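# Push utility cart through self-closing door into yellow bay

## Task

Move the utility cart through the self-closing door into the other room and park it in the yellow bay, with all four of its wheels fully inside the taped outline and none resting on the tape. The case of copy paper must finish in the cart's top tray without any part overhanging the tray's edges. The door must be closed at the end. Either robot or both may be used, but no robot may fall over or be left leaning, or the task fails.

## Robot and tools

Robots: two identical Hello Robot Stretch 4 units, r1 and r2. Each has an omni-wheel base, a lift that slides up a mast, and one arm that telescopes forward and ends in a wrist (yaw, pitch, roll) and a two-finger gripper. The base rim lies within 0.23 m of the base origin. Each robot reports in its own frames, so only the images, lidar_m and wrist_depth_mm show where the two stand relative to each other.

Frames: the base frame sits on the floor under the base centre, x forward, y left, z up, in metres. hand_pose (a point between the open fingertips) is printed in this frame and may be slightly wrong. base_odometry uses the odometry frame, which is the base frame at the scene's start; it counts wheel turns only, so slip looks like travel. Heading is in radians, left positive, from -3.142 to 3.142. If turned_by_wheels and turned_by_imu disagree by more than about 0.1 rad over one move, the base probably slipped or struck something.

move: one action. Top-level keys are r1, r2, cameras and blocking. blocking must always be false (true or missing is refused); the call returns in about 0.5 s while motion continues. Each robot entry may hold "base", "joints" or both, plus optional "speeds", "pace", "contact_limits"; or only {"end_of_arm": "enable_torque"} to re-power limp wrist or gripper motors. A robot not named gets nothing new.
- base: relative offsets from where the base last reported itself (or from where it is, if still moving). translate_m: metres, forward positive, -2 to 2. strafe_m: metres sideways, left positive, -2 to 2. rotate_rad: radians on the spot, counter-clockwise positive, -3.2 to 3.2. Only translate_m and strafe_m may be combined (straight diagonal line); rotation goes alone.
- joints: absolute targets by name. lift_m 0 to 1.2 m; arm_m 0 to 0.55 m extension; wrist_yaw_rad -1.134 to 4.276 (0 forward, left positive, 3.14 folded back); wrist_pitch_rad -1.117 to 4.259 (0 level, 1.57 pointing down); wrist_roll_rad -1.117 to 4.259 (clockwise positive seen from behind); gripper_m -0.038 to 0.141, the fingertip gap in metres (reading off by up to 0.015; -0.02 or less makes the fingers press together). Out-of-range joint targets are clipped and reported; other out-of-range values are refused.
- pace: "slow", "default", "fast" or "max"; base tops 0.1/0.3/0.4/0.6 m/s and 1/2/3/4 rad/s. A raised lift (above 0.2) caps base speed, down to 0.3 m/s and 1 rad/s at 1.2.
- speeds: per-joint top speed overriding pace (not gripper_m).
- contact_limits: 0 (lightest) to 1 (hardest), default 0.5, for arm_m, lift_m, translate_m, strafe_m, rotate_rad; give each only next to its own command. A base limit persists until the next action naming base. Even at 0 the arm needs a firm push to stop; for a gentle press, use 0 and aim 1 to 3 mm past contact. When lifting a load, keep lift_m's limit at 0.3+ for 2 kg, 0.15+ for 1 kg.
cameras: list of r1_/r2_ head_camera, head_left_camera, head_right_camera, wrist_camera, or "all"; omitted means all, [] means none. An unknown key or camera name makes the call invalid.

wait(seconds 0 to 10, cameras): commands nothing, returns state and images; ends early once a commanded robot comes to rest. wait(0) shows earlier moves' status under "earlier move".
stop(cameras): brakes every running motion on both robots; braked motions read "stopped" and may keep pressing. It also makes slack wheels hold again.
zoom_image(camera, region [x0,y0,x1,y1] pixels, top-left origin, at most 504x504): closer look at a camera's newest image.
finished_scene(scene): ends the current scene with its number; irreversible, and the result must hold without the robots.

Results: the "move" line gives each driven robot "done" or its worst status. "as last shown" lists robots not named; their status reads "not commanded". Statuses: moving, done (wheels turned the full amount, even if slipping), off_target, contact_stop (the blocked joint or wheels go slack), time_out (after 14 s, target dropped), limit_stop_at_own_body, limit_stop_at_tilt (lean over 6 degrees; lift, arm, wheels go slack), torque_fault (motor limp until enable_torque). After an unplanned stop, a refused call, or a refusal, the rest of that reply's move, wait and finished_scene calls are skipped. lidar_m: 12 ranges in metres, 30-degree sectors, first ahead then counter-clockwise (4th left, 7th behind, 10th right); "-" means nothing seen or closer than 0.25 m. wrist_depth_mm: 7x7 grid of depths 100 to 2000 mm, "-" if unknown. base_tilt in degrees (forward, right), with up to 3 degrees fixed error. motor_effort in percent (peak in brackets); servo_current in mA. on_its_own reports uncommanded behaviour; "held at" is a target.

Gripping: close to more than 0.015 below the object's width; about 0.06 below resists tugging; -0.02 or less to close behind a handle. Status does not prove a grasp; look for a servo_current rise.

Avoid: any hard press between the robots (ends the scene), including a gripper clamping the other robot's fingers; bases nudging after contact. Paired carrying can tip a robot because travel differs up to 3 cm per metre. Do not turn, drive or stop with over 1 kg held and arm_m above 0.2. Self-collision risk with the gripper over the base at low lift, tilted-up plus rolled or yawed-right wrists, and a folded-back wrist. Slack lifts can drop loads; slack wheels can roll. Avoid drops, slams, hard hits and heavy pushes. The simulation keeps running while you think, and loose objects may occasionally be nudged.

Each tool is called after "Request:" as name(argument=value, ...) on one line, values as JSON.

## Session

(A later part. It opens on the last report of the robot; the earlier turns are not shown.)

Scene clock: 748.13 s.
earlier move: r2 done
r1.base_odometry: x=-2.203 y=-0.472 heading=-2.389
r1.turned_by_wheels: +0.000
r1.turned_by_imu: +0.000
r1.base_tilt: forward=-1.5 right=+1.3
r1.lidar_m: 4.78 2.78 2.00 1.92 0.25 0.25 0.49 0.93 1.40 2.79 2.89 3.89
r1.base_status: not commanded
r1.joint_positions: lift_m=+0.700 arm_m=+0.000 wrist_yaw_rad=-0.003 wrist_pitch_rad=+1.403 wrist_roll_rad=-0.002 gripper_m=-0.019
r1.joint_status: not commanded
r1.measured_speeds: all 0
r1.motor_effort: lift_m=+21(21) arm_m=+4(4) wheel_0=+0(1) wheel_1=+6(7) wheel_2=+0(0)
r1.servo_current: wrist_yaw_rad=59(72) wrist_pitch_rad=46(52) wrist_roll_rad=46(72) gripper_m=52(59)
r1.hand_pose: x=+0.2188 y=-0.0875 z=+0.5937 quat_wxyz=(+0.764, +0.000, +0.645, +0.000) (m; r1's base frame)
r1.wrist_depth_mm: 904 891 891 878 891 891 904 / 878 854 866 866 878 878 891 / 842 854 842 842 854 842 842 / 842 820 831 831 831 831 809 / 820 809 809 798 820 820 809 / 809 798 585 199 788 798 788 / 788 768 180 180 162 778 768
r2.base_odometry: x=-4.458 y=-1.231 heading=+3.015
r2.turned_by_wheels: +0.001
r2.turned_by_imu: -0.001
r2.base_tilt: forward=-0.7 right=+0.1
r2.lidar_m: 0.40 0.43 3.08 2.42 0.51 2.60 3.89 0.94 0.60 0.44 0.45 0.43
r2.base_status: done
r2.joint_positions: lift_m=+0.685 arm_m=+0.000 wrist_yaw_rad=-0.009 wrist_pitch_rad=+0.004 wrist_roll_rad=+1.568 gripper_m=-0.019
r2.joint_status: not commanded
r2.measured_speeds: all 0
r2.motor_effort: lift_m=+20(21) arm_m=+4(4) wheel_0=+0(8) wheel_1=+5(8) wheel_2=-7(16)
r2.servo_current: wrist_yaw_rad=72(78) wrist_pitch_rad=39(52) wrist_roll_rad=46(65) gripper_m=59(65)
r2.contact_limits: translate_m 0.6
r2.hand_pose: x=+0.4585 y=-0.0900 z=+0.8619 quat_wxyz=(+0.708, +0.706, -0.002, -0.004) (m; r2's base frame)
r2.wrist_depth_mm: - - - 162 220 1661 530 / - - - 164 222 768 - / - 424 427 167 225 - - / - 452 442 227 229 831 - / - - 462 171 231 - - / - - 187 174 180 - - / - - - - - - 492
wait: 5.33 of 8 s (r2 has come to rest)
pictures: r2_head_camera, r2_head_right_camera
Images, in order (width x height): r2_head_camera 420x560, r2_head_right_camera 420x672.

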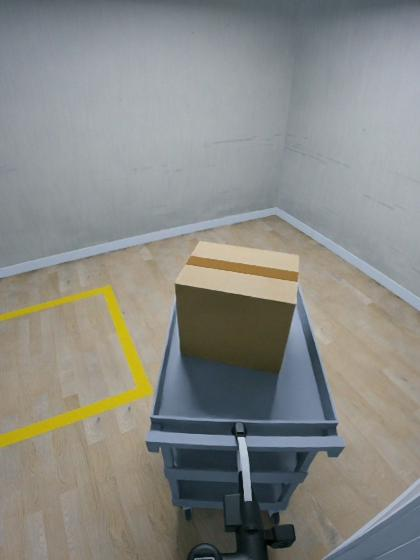

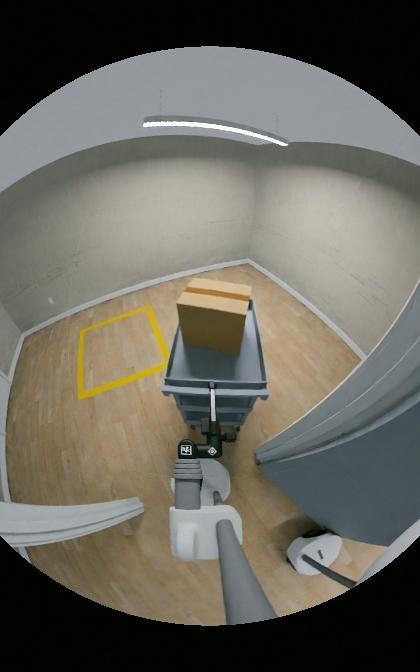

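Request:
move(r2={"base":{"translate_m":0.42,"strafe_m":-0.02},"pace":"slow","contact_limits":{"translate_m":0.6}}, blocking=false, cameras=[])

Request:
wait(seconds=8, cameras=["r2_head_camera"])

Request:
move(r2={"base":{"strafe_m":-0.35},"pace":"slow","contact_limits":{"strafe_m":0.6}}, blocking=false, cameras=[])

Request:
wait(seconds=8, cameras=["r2_head_camera"])

Request:
move(r2={"base":{"rotate_rad":0.3},"pace":"slow","contact_limits":{"rotate_rad":0.6}}, blocking=false, cameras=[])

Request:
wait(seconds=5, cameras=["r2_head_camera","r2_head_right_camera"])

Scene clock: 766.60 s.
move: r2 moving
r1: as last shown
r1.base_tilt: forward=-1.6 right=+1.3
r1.lidar_m: 4.79 2.77 2.01 1.91 0.25 0.25 0.46 0.94 1.40 2.82 2.94 3.92
r1.motor_effort: lift_m=+21(21) arm_m=+4(4) wheel_0=+0(1) wheel_1=+7(7) wheel_2=+0(0)
r1.servo_current: wrist_yaw_rad=52(52) wrist_pitch_rad=39(46) wrist_roll_rad=52(52) gripper_m=52(59)
r1.wrist_depth_mm: 891 891 891 891 878 891 891 / 854 866 866 842 866 878 866 / 842 842 842 842 842 854 854 / 831 831 831 831 831 820 831 / 809 820 820 798 798 798 809 / 798 788 585 198 798 788 798 / 768 759 179 180 162 778 778
r2.base_odometry: x=-4.470 y=-1.229 heading=+3.015
r2.turned_by_wheels: +0.000
r2.turned_by_imu: +0.001
r2.base_tilt: forward=-0.7 right=+0.1
r2.lidar_m: 0.40 0.44 3.03 2.44 0.51 2.62 3.85 0.93 0.62 0.43 0.44 0.42
r2.base_status: translate_m moving; strafe_m moving
r2.joint_positions: lift_m=+0.685 arm_m=+0.000 wrist_yaw_rad=-0.009 wrist_pitch_rad=+0.004 wrist_roll_rad=+1.568 gripper_m=-0.019
r2.joint_status: not commanded
r2.measured_speeds: translate_m=+0.048 strafe_m=-0.001 rotate_rad=+0.002 lift_m=+0.000 arm_m=+0.000 wrist_yaw_rad=+0.000 wrist_pitch_rad=+0.000 wrist_roll_rad=+0.000
r2.motor_effort: lift_m=+20(21) arm_m=+4(4) wheel_0=+6(7) wheel_1=+5(8) wheel_2=-13(14)
r2.servo_current: wrist_yaw_rad=52(72) wrist_pitch_rad=39(46) wrist_roll_rad=46(59) gripper_m=59(65)
r2.contact_limits: translate_m 0.6
r2.hand_pose: x=+0.4585 y=-0.0900 z=+0.8619 quat_wxyz=(+0.708, +0.706, -0.002, -0.004) (m; r2's base frame)
r2.wrist_depth_mm: - - - 161 219 1661 535 / - - - 163 221 750 - / - 430 424 166 224 - - / - 452 445 227 229 831 - / - - 466 171 232 - - / - - 187 173 180 - - / - - - - - - 492
pictures: none
No camera images: "cameras" was empty.

Scene clock: 771.60 s.
earlier move: r2 done
r1.base_odometry: x=-2.203 y=-0.472 heading=-2.389
r1.turned_by_wheels: +0.000
r1.turned_by_imu: +0.000
r1.base_tilt: forward=-1.6 right=+1.3
r1.lidar_m: 4.79 2.78 2.01 1.90 0.25 0.25 0.48 1.35 1.39 2.81 2.91 3.90
r1.base_status: not commanded
r1.joint_positions: lift_m=+0.700 arm_m=+0.000 wrist_yaw_rad=-0.003 wrist_pitch_rad=+1.403 wrist_roll_rad=-0.002 gripper_m=-0.019
r1.joint_status: not commanded
r1.measured_speeds: all 0
r1.motor_effort: lift_m=+21(21) arm_m=+4(4) wheel_0=+1(1) wheel_1=+7(7) wheel_2=+0(0)
r1.servo_current: wrist_yaw_rad=59(85) wrist_pitch_rad=46(52) wrist_roll_rad=52(72) gripper_m=59(59)
r1.hand_pose: x=+0.2188 y=-0.0875 z=+0.5937 quat_wxyz=(+0.764, +0.000, +0.645, +0.000) (m; r1's base frame)
r1.wrist_depth_mm: 891 904 891 878 878 878 904 / 866 866 878 866 891 866 866 / 854 854 854 842 854 866 842 / 831 820 831 831 831 842 831 / 809 809 798 820 809 798 809 / 798 788 585 198 788 798 788 / 778 759 180 180 162 788 778
r2.base_odometry: x=-4.871 y=-1.159 heading=+3.016
r2.turned_by_wheels: +0.001
r2.turned_by_imu: +0.003
r2.base_tilt: forward=-0.7 right=+0.0
r2.lidar_m: 0.40 0.42 2.67 2.62 0.93 0.79 4.19 0.90 0.43 0.54 2.15 0.41
r2.base_status: done
r2.joint_positions: lift_m=+0.685 arm_m=+0.000 wrist_yaw_rad=+0.002 wrist_pitch_rad=+0.004 wrist_roll_rad=+1.568 gripper_m=-0.019
r2.joint_status: not commanded
r2.measured_speeds: all 0
r2.motor_effort: lift_m=+20(21) arm_m=+4(4) wheel_0=+8(14) wheel_1=+5(8) wheel_2=-4(14)
r2.servo_current: wrist_yaw_rad=52(72) wrist_pitch_rad=46(52) wrist_roll_rad=46(65) gripper_m=52(65)
r2.contact_limits: translate_m 0.6
r2.hand_pose: x=+0.4595 y=-0.0868 z=+0.8619 quat_wxyz=(+0.708, +0.706, +0.002, -0.001) (m; r2's base frame)
r2.wrist_depth_mm: - - - 163 220 1661 1160 / - - - 164 223 768 - / - 430 421 167 226 - - / - 455 445 228 229 842 - / - - 469 171 232 - - / - - 189 174 180 - - / - - - - - - 496
wait: 5.00 of 8 s (r2 has come to rest)
pictures: r2_head_camera
Images, in order (width x height): r2_head_camera 420x560.

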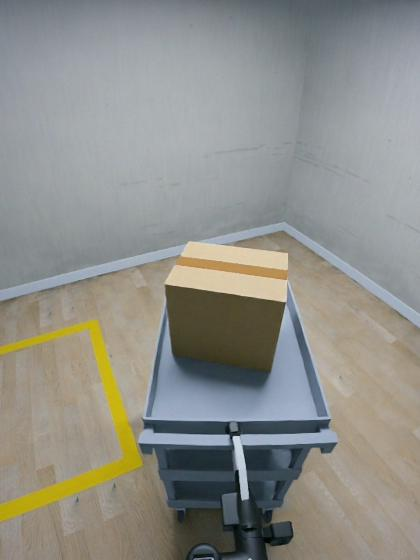

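Scene clock: 772.10 s.
move: r2 moving
r1: as last shown
r1.lidar_m: 4.80 2.80 1.99 1.91 0.25 0.25 0.50 1.37 1.40 2.82 2.91 3.93
r1.servo_current: wrist_yaw_rad=52(65) wrist_pitch_rad=39(46) wrist_roll_rad=46(59) gripper_m=59(59)
r1.wrist_depth_mm: 891 878 891 891 891 878 878 / 866 891 866 866 866 866 878 / 842 854 854 831 866 842 854 / 842 831 820 820 831 820 831 / 809 809 809 798 809 809 798 / 788 798 591 199 798 778 798 / 778 768 180 179 162 778 788
r2.base_odometry: x=-4.870 y=-1.145 heading=+3.017
r2.turned_by_wheels: +0.001
r2.turned_by_imu: +0.001
r2.base_tilt: forward=-0.7 right=+0.0
r2.lidar_m: 0.41 0.42 2.70 2.62 0.92 0.79 - 0.83 0.41 0.53 2.16 0.41
r2.base_status: strafe_m moving
r2.joint_positions: lift_m=+0.685 arm_m=+0.000 wrist_yaw_rad=+0.006 wrist_pitch_rad=+0.004 wrist_roll_rad=+1.568 gripper_m=-0.019
r2.joint_status: not commanded
r2.measured_speeds: translate_m=+0.000 strafe_m=-0.055 rotate_rad=-0.002 lift_m=+0.000 arm_m=+0.000 wrist_yaw_rad=+0.010 wrist_pitch_rad=+0.000 wrist_roll_rad=+0.000
r2.motor_effort: lift_m=+20(21) arm_m=+3(4) wheel_0=+15(15) wheel_1=-6(6) wheel_2=+0(3)
r2.servo_current: wrist_yaw_rad=59(59) wrist_pitch_rad=39(46) wrist_roll_rad=52(59) gripper_m=59(65)
r2.contact_limits: strafe_m 0.6
r2.hand_pose: x=+0.4598 y=-0.0856 z=+0.8619 quat_wxyz=(+0.708, +0.706, +0.004, +0.001) (m; r2's base frame)
r2.wrist_depth_mm: - - - 162 219 1661 1160 / - - - 164 222 768 - / - 430 424 166 224 - - / - 449 442 228 228 831 - / - - 466 171 232 - - / - - 477 174 180 - - / - - 512 - - - 500
pictures: none
No camera images: "cameras" was empty.

Scene clock: 776.23 s.
earlier move: r2 done
r1.base_odometry: x=-2.203 y=-0.472 heading=-2.389
r1.turned_by_wheels: +0.000
r1.turned_by_imu: +0.000
r1.base_tilt: forward=-1.6 right=+1.3
r1.lidar_m: 4.78 2.78 2.00 1.90 0.25 0.25 0.47 1.38 1.41 2.81 2.94 3.93
r1.base_status: not commanded
r1.joint_positions: lift_m=+0.700 arm_m=+0.000 wrist_yaw_rad=-0.003 wrist_pitch_rad=+1.403 wrist_roll_rad=-0.002 gripper_m=-0.019
r1.joint_status: not commanded
r1.measured_speeds: all 0
r1.motor_effort: lift_m=+21(21) arm_m=+4(4) wheel_0=+0(1) wheel_1=+6(7) wheel_2=+0(0)
r1.servo_current: wrist_yaw_rad=39(78) wrist_pitch_rad=46(52) wrist_roll_rad=33(72) gripper_m=52(59)
r1.hand_pose: x=+0.2188 y=-0.0875 z=+0.5937 quat_wxyz=(+0.764, +0.000, +0.645, +0.000) (m; r1's base frame)
r1.wrist_depth_mm: 917 878 891 891 878 904 878 / 866 866 866 866 854 866 878 / 854 842 854 854 854 854 831 / 820 831 820 831 831 842 842 / 809 820 788 798 798 809 809 / 798 798 591 198 778 798 778 / 768 768 179 180 162 768 778
r2.base_odometry: x=-4.828 y=-0.812 heading=+3.015
r2.turned_by_wheels: -0.001
r2.turned_by_imu: +0.054
r2.base_tilt: forward=-0.6 right=+0.0
r2.lidar_m: 0.34 0.34 2.84 2.94 1.05 3.22 0.28 0.25 0.25 0.39 1.83 0.50
r2.base_status: done
r2.joint_positions: lift_m=+0.685 arm_m=+0.000 wrist_yaw_rad=+0.002 wrist_pitch_rad=+0.004 wrist_roll_rad=+1.568 gripper_m=-0.019
r2.joint_status: not commanded
r2.measured_speeds: all 0
r2.motor_effort: lift_m=+21(21) arm_m=-4(5) wheel_0=+5(16) wheel_1=-23(28) wheel_2=+9(17)
r2.servo_current: wrist_yaw_rad=33(72) wrist_pitch_rad=46(52) wrist_roll_rad=59(65) gripper_m=59(65)
r2.contact_limits: strafe_m 0.6
r2.hand_pose: x=+0.4594 y=-0.0869 z=+0.8618 quat_wxyz=(+0.708, +0.706, +0.002, -0.001) (m; r2's base frame)
r2.wrist_depth_mm: - - - 247 322 1366 1042 / - - - 228 297 1618 1182 / - - - 212 279 1708 504 / - - - 198 258 768 - / - 455 452 187 243 842 - / - 442 186 174 171 - - / - 436 427 - 220 - -
wait: 4.13 of 8 s (r2 has come to rest)
pictures: r2_head_camera
Images, in order (width x height): r2_head_camera 420x560.

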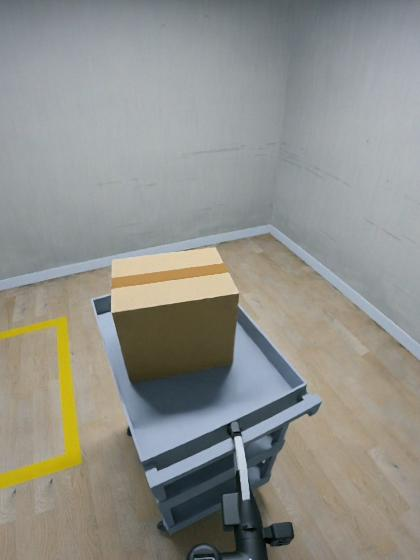

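Scene clock: 776.73 s.
move: r2 contact_stop
r1: as last shown
r1.lidar_m: 4.80 2.78 2.00 1.92 0.25 0.25 0.47 1.37 1.41 2.82 2.92 3.92
r1.motor_effort: lift_m=+21(21) arm_m=+4(4) wheel_0=+0(1) wheel_1=+7(7) wheel_2=+0(0)
r1.servo_current: wrist_yaw_rad=39(59) wrist_pitch_rad=39(46) wrist_roll_rad=52(65) gripper_m=52(59)
r1.wrist_depth_mm: 878 904 891 891 891 866 891 / 866 866 878 866 866 866 866 / 831 854 842 866 842 842 854 / 831 831 809 831 831 831 831 / 820 798 809 809 820 809 809 / 788 798 585 198 788 788 788 / 778 759 180 179 162 778 778
r2.base_odometry: x=-4.830 y=-0.814 heading=+3.090
r2.turned_by_wheels: +0.074
r2.turned_by_imu: +0.072
r2.base_tilt: forward=-0.7 right=+0.1
r2.lidar_m: 0.36 0.36 2.98 2.91 1.05 3.35 0.27 0.25 0.25 0.45 1.83 0.46
r2.base_status: rotate_rad contact_stop
r2.joint_positions: lift_m=+0.685 arm_m=+0.000 wrist_yaw_rad=-0.014 wrist_pitch_rad=+0.004 wrist_roll_rad=+1.568 gripper_m=-0.019
r2.joint_status: not commanded
r2.measured_speeds: translate_m=-0.004 strafe_m=+0.000 rotate_rad=-0.043 lift_m=+0.000 arm_m=+0.000 wrist_yaw_rad=+0.000 wrist_pitch_rad=+0.000 wrist_roll_rad=+0.000
r2.on_its_own: the wheels are slack since a contact_stop
r2.motor_effort: lift_m=+21(21) arm_m=-2(4) wheel_0=-4(13) wheel_1=-9(34) wheel_2=-1(9)
r2.servo_current: wrist_yaw_rad=85(85) wrist_pitch_rad=39(46) wrist_roll_rad=59(59) gripper_m=59(65)
r2.contact_limits: rotate_rad 0.6
r2.hand_pose: x=+0.4580 y=-0.0916 z=+0.8618 quat_wxyz=(+0.708, +0.706, -0.004, -0.006) (m; r2's base frame)
r2.wrist_depth_mm: - - - 229 301 312 312 / - - - 216 285 1661 1255 / - - - 203 266 1808 508 / - - - 190 253 831 - / - 452 449 182 240 831 - / - 442 187 173 179 - - / - - 433 - 220 - -
pictures: none
No camera images: "cameras" was empty.

not run: a stop that you did not command came earlier in this reply.

Request:
move(r2={"base":{"translate_m":0.3,"strafe_m":0.08},"pace":"slow","contact_limits":{"translate_m":0.6}}, blocking=false, cameras=[])

Request:
wait(seconds=8, cameras=["r2_head_camera","r2_head_right_camera"])

Scene clock: 780.90 s.
earlier move: r2 contact_stop
move: r2 moving
r1: as last shown
r1.lidar_m: 4.81 2.79 1.98 1.92 0.25 0.25 0.44 1.36 1.39 2.79 2.90 3.90
r1.servo_current: wrist_yaw_rad=39(72) wrist_pitch_rad=52(52) wrist_roll_rad=52(52) gripper_m=52(59)
r1.wrist_depth_mm: 891 904 878 904 878 891 878 / 878 866 866 866 866 866 878 / 842 866 842 831 842 842 842 / 831 831 820 820 831 831 820 / 809 820 809 820 798 809 809 / 778 788 585 198 798 788 798 / 778 768 179 180 161 788 788
r2.base_odometry: x=-4.842 y=-0.817 heading=+3.089
r2.turned_by_wheels: -0.001
r2.turned_by_imu: +0.000
r2.base_tilt: forward=-0.7 right=+0.1
r2.lidar_m: 0.35 0.36 2.95 2.91 1.05 3.32 0.26 0.25 0.25 0.45 1.84 0.46
r2.base_status: earlier rotate_rad contact_stop (by the wheels' count: +0.074 of +0.300); translate_m moving; strafe_m moving
r2.joint_positions: lift_m=+0.685 arm_m=+0.000 wrist_yaw_rad=-0.008 wrist_pitch_rad=+0.004 wrist_roll_rad=+1.568 gripper_m=-0.019
r2.joint_status: not commanded
r2.measured_speeds: translate_m=+0.049 strafe_m=+0.013 rotate_rad=-0.002 lift_m=+0.000 arm_m=+0.000 wrist_yaw_rad=-0.017 wrist_pitch_rad=+0.000 wrist_roll_rad=+0.000
r2.motor_effort: lift_m=+21(21) arm_m=+4(4) wheel_0=+1(7) wheel_1=+7(7) wheel_2=-17(18)
r2.servo_current: wrist_yaw_rad=46(72) wrist_pitch_rad=46(46) wrist_roll_rad=39(59) gripper_m=59(65)
r2.contact_limits: translate_m 0.6
r2.hand_pose: x=+0.4586 y=-0.0897 z=+0.8618 quat_wxyz=(+0.708, +0.706, -0.001, -0.004) (m; r2's base frame)
r2.wrist_depth_mm: - - - 226 297 307 307 / - - - 213 282 1708 1182 / - - - 202 265 1708 517 / - - - 190 254 809 - / - 449 449 183 239 - - / - 445 187 173 180 - - / - - 436 - 221 - -
pictures: none
No camera images: "cameras" was empty.

Scene clock: 784.77 s.
earlier move: r2 done
r1.base_odometry: x=-2.203 y=-0.472 heading=-2.389
r1.turned_by_wheels: +0.000
r1.turned_by_imu: +0.000
r1.base_tilt: forward=-1.6 right=+1.3
r1.lidar_m: 4.77 2.74 2.00 1.92 0.25 0.25 0.51 1.35 1.39 2.81 2.91 3.92
r1.base_status: not commanded
r1.joint_positions: lift_m=+0.700 arm_m=+0.000 wrist_yaw_rad=-0.003 wrist_pitch_rad=+1.403 wrist_roll_rad=-0.002 gripper_m=-0.019
r1.joint_status: not commanded
r1.measured_speeds: all 0
r1.motor_effort: lift_m=+21(21) arm_m=+4(4) wheel_0=+0(1) wheel_1=+6(7) wheel_2=+0(0)
r1.servo_current: wrist_yaw_rad=59(78) wrist_pitch_rad=46(52) wrist_roll_rad=39(78) gripper_m=52(59)
r1.hand_pose: x=+0.2188 y=-0.0875 z=+0.5937 quat_wxyz=(+0.764, +0.000, +0.645, +0.000) (m; r1's base frame)
r1.wrist_depth_mm: 878 891 878 878 891 904 891 / 866 866 866 878 866 878 878 / 842 842 831 854 854 842 842 / 820 831 831 842 831 831 831 / 809 809 820 798 809 809 820 / 788 798 585 199 788 788 768 / 788 768 179 179 162 778 788
r2.base_odometry: x=-5.133 y=-0.878 heading=+3.089
r2.turned_by_wheels: +0.000
r2.turned_by_imu: -0.001
r2.base_tilt: forward=-0.7 right=+0.1
r2.lidar_m: 0.39 0.39 2.64 2.92 1.19 1.19 0.50 0.49 0.61 0.98 1.84 0.46
r2.base_status: done
r2.joint_positions: lift_m=+0.685 arm_m=+0.000 wrist_yaw_rad=-0.009 wrist_pitch_rad=+0.004 wrist_roll_rad=+1.568 gripper_m=-0.019
r2.joint_status: not commanded
r2.measured_speeds: all 0
r2.motor_effort: lift_m=+21(21) arm_m=+4(4) wheel_0=+0(7) wheel_1=+3(8) wheel_2=-8(19)
r2.servo_current: wrist_yaw_rad=52(72) wrist_pitch_rad=46(52) wrist_roll_rad=52(65) gripper_m=59(72)
r2.contact_limits: translate_m 0.6
r2.hand_pose: x=+0.4585 y=-0.0900 z=+0.8618 quat_wxyz=(+0.708, +0.706, -0.002, -0.005) (m; r2's base frame)
r2.wrist_depth_mm: - - - 190 252 1661 1182 / - - - 186 248 1708 535 / - - - 183 244 831 - / - 449 445 180 240 854 - / - 455 452 177 236 - - / - 459 186 174 180 - - / - 124 469 - 229 - -
wait: 3.87 of 8 s (r2 has come to rest)
pictures: r2_head_camera, r2_head_right_camera
Images, in order (width x height): r2_head_camera 420x560, r2_head_right_camera 420x672.

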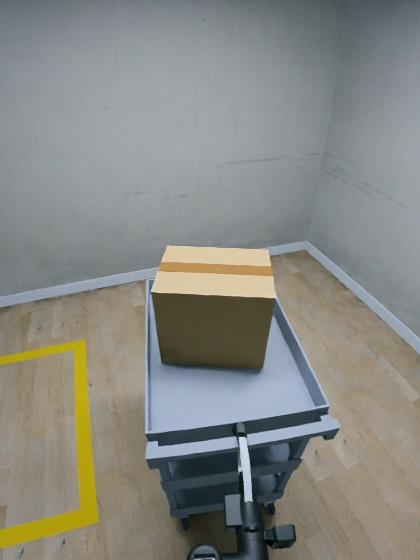

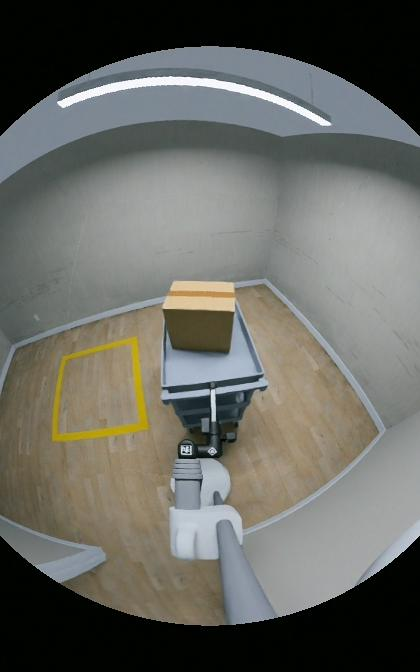

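Request:
move(r2={"base":{"strafe_m":-0.3},"pace":"slow","contact_limits":{"strafe_m":0.6}}, blocking=false, cameras=[])

Request:
wait(seconds=8, cameras=[])

Request:
move(r2={"base":{"rotate_rad":0.35},"pace":"slow","contact_limits":{"rotate_rad":0.6}}, blocking=false, cameras=[])

Request:
wait(seconds=5, cameras=["r2_head_camera"])

Request:
move(r2={"base":{"strafe_m":-0.35},"pace":"slow","contact_limits":{"strafe_m":0.6}}, blocking=false, cameras=[])

Request:
wait(seconds=8, cameras=[])

Request:
move(r2={"base":{"rotate_rad":0.35},"pace":"slow","contact_limits":{"rotate_rad":0.6}}, blocking=false, cameras=[])

Request:
wait(seconds=5, cameras=["r2_head_camera","r2_head_right_camera"])

Scene clock: 803.90 s.
move: r2 moving
r1: as last shown
r1.lidar_m: 4.80 2.77 2.01 1.90 0.25 0.25 0.48 1.39 1.42 2.81 2.92 3.90
r1.motor_effort: lift_m=+21(21) arm_m=+4(4) wheel_0=+0(1) wheel_1=+7(7) wheel_2=+0(0)
r1.servo_current: wrist_yaw_rad=46(72) wrist_pitch_rad=46(52) wrist_roll_rad=65(65) gripper_m=46(59)
r1.wrist_depth_mm: 891 891 904 891 891 891 891 / 866 866 878 866 854 866 878 / 854 854 831 842 842 854 831 / 831 820 831 820 831 831 831 / 809 809 798 809 809 809 820 / 798 798 585 198 788 788 788 / 778 778 180 179 162 759 768
r2.base_odometry: x=-5.132 y=-0.864 heading=+3.089
r2.turned_by_wheels: +0.000
r2.turned_by_imu: +0.001
r2.base_tilt: forward=-0.7 right=+0.0
r2.lidar_m: 0.38 0.39 2.63 2.93 1.16 1.19 0.52 0.51 0.57 1.02 1.81 0.43
r2.base_status: strafe_m moving
r2.joint_positions: lift_m=+0.685 arm_m=+0.000 wrist_yaw_rad=-0.004 wrist_pitch_rad=+0.004 wrist_roll_rad=+1.568 gripper_m=-0.019
r2.joint_status: not commanded
r2.measured_speeds: translate_m=+0.000 strafe_m=-0.055 rotate_rad=+0.002 lift_m=+0.000 arm_m=+0.000 wrist_yaw_rad=+0.038 wrist_pitch_rad=+0.000 wrist_roll_rad=+0.000
r2.motor_effort: lift_m=+21(21) arm_m=+4(4) wheel_0=+8(10) wheel_1=-7(9) wheel_2=-1(5)
r2.servo_current: wrist_yaw_rad=46(72) wrist_pitch_rad=39(52) wrist_roll_rad=52(59) gripper_m=52(65)
r2.contact_limits: strafe_m 0.6
r2.hand_pose: x=+0.4589 y=-0.0885 z=+0.8618 quat_wxyz=(+0.708, +0.706, +0.000, -0.003) (m; r2's base frame)
r2.wrist_depth_mm: - - - 187 250 1708 1160 / - - - 185 247 1661 525 / - - - 182 243 831 - / - 445 445 179 239 842 - / - 455 452 178 236 - - / - 466 186 175 180 - - / - - 469 - 230 - -
pictures: none
No camera images: "cameras" was empty.

Scene clock: 807.57 s.
earlier move: r2 done
r1.base_odometry: x=-2.203 y=-0.472 heading=-2.389
r1.turned_by_wheels: +0.000
r1.turned_by_imu: +0.000
r1.base_tilt: forward=-1.6 right=+1.3
r1.lidar_m: 4.78 2.81 1.97 1.91 0.25 0.25 0.47 1.37 1.38 2.80 2.92 3.92
r1.base_status: not commanded
r1.joint_positions: lift_m=+0.700 arm_m=+0.000 wrist_yaw_rad=-0.003 wrist_pitch_rad=+1.403 wrist_roll_rad=-0.002 gripper_m=-0.019
r1.joint_status: not commanded
r1.measured_speeds: all 0
r1.motor_effort: lift_m=+21(21) arm_m=+4(4) wheel_0=+0(1) wheel_1=+6(7) wheel_2=+0(0)
r1.servo_current: wrist_yaw_rad=39(72) wrist_pitch_rad=39(59) wrist_roll_rad=65(65) gripper_m=52(59)
r1.hand_pose: x=+0.2188 y=-0.0875 z=+0.5937 quat_wxyz=(+0.764, +0.000, +0.645, +0.000) (m; r1's base frame)
r1.wrist_depth_mm: 891 878 891 891 891 878 891 / 866 866 854 854 866 866 866 / 842 842 842 854 842 854 854 / 831 831 842 831 820 842 831 / 809 798 809 809 820 820 809 / 788 788 585 198 798 778 798 / 788 778 180 180 161 778 768
r2.base_odometry: x=-5.118 y=-0.579 heading=+3.090
r2.turned_by_wheels: +0.000
r2.turned_by_imu: +0.003
r2.base_tilt: forward=-0.6 right=+0.1
r2.lidar_m: 0.30 0.32 2.73 3.22 1.42 0.50 0.44 0.43 0.49 0.87 1.55 0.46
r2.base_status: done
r2.joint_positions: lift_m=+0.685 arm_m=+0.000 wrist_yaw_rad=+0.008 wrist_pitch_rad=+0.004 wrist_roll_rad=+1.568 gripper_m=-0.019
r2.joint_status: not commanded
r2.measured_speeds: all 0
r2.motor_effort: lift_m=+21(21) arm_m=+4(4) wheel_0=+7(15) wheel_1=-5(9) wheel_2=+3(5)
r2.servo_current: wrist_yaw_rad=59(72) wrist_pitch_rad=39(52) wrist_roll_rad=46(59) gripper_m=59(65)
r2.contact_limits: strafe_m 0.6
r2.hand_pose: x=+0.4599 y=-0.0853 z=+0.8618 quat_wxyz=(+0.708, +0.706, +0.004, +0.001) (m; r2's base frame)
r2.wrist_depth_mm: - - - 274 - 1708 1182 / - - - 244 327 342 342 / - - - 222 291 1708 504 / - - - 205 265 1808 - / - - 452 186 243 831 - / - 445 188 174 180 - - / - 421 418 - - - -
wait: 3.67 of 8 s (r2 has come to rest)
pictures: none
No camera images: "cameras" was empty.

Scene clock: 808.07 s.
move: r2 moving
r1: as last shown
r1.lidar_m: 4.79 2.78 2.01 1.91 0.25 0.25 0.46 1.38 1.39 2.81 2.90 3.92
r1.servo_current: wrist_yaw_rad=52(65) wrist_pitch_rad=39(46) wrist_roll_rad=65(65) gripper_m=59(59)
r1.wrist_depth_mm: 891 878 904 878 917 904 891 / 866 878 866 866 878 878 866 / 854 842 854 842 842 842 842 / 831 831 831 820 831 831 820 / 798 809 798 820 809 809 809 / 788 798 585 198 798 798 798 / 768 768 179 180 162 778 768
r2.base_odometry: x=-5.117 y=-0.579 heading=-3.070
r2.turned_by_wheels: +0.123
r2.turned_by_imu: +0.119
r2.base_tilt: forward=-0.7 right=+0.1
r2.lidar_m: 0.33 0.35 2.92 3.20 1.39 0.47 0.43 0.43 0.55 1.10 1.55 0.46
r2.base_status: rotate_rad moving
r2.joint_positions: lift_m=+0.685 arm_m=+0.000 wrist_yaw_rad=-0.016 wrist_pitch_rad=+0.004 wrist_roll_rad=+1.568 gripper_m=-0.019
r2.joint_status: not commanded
r2.measured_speeds: translate_m=-0.002 strafe_m=+0.000 rotate_rad=+0.489 lift_m=+0.000 arm_m=+0.000 wrist_yaw_rad=-0.048 wrist_pitch_rad=+0.000 wrist_roll_rad=+0.000
r2.motor_effort: lift_m=+21(21) arm_m=+3(4) wheel_0=-13(15) wheel_1=-9(9) wheel_2=-18(18)
r2.servo_current: wrist_yaw_rad=85(85) wrist_pitch_rad=39(46) wrist_roll_rad=46(59) gripper_m=52(59)
r2.contact_limits: rotate_rad 0.6
r2.hand_pose: x=+0.4579 y=-0.0919 z=+0.8618 quat_wxyz=(+0.708, +0.706, -0.004, -0.007) (m; r2's base frame)
r2.wrist_depth_mm: - - - 250 325 1366 1060 / - - - 229 306 1499 433 / - - - 211 279 1708 504 / - - - 198 258 1863 - / - 452 445 184 241 842 - / - 442 186 171 179 - - / - - 421 - 216 - -
pictures: none
No camera images: "cameras" was empty.

Scene clock: 809.03 s.
earlier move: r2 done
r1.base_odometry: x=-2.203 y=-0.472 heading=-2.389
r1.turned_by_wheels: +0.000
r1.turned_by_imu: +0.000
r1.base_tilt: forward=-1.6 right=+1.3
r1.lidar_m: 4.80 2.78 2.01 1.92 0.25 0.25 0.46 1.38 1.39 2.82 2.92 3.89
r1.base_status: not commanded
r1.joint_positions: lift_m=+0.700 arm_m=+0.000 wrist_yaw_rad=-0.003 wrist_pitch_rad=+1.403 wrist_roll_rad=-0.002 gripper_m=-0.019
r1.joint_status: not commanded
r1.measured_speeds: all 0
r1.motor_effort: lift_m=+21(21) arm_m=+4(4) wheel_0=+0(1) wheel_1=+7(7) wheel_2=+0(0)
r1.servo_current: wrist_yaw_rad=52(65) wrist_pitch_rad=39(52) wrist_roll_rad=33(65) gripper_m=59(59)
r1.hand_pose: x=+0.2188 y=-0.0875 z=+0.5937 quat_wxyz=(+0.764, +0.000, +0.645, +0.000) (m; r1's base frame)
r1.wrist_depth_mm: 891 891 878 866 891 891 878 / 866 866 866 866 854 866 866 / 854 842 854 842 842 866 842 / 809 831 842 831 831 831 831 / 809 820 809 820 809 809 809 / 788 788 585 198 788 798 798 / 778 768 179 179 162 768 778
r2.base_odometry: x=-5.117 y=-0.579 heading=-2.845
r2.turned_by_wheels: +0.226
r2.turned_by_imu: +0.214
r2.base_tilt: forward=-0.7 right=+0.1
r2.lidar_m: 0.39 0.43 3.26 1.41 1.39 0.43 0.42 0.46 0.68 1.54 1.62 0.42
r2.base_status: done
r2.joint_positions: lift_m=+0.685 arm_m=+0.000 wrist_yaw_rad=+0.001 wrist_pitch_rad=+0.004 wrist_roll_rad=+1.568 gripper_m=-0.019
r2.joint_status: not commanded
r2.measured_speeds: all 0
r2.motor_effort: lift_m=+21(21) arm_m=-4(4) wheel_0=-4(16) wheel_1=-4(9) wheel_2=-9(24)
r2.servo_current: wrist_yaw_rad=59(104) wrist_pitch_rad=52(52) wrist_roll_rad=52(65) gripper_m=65(65)
r2.contact_limits: rotate_rad 0.6
r2.hand_pose: x=+0.4594 y=-0.0872 z=+0.8618 quat_wxyz=(+0.708, +0.706, +0.002, -0.001) (m; r2's base frame)
r2.wrist_depth_mm: - - - 167 224 1708 1182 / - - - 168 227 1499 - / - - 430 169 229 - - / - 449 439 230 230 842 - / - 469 459 172 234 842 - / - - 186 175 180 - - / - - 504 - - - -
wait: 0.97 of 5 s (r2 has come to rest)
pictures: r2_head_camera
Images, in order (width x height): r2_head_camera 420x560.

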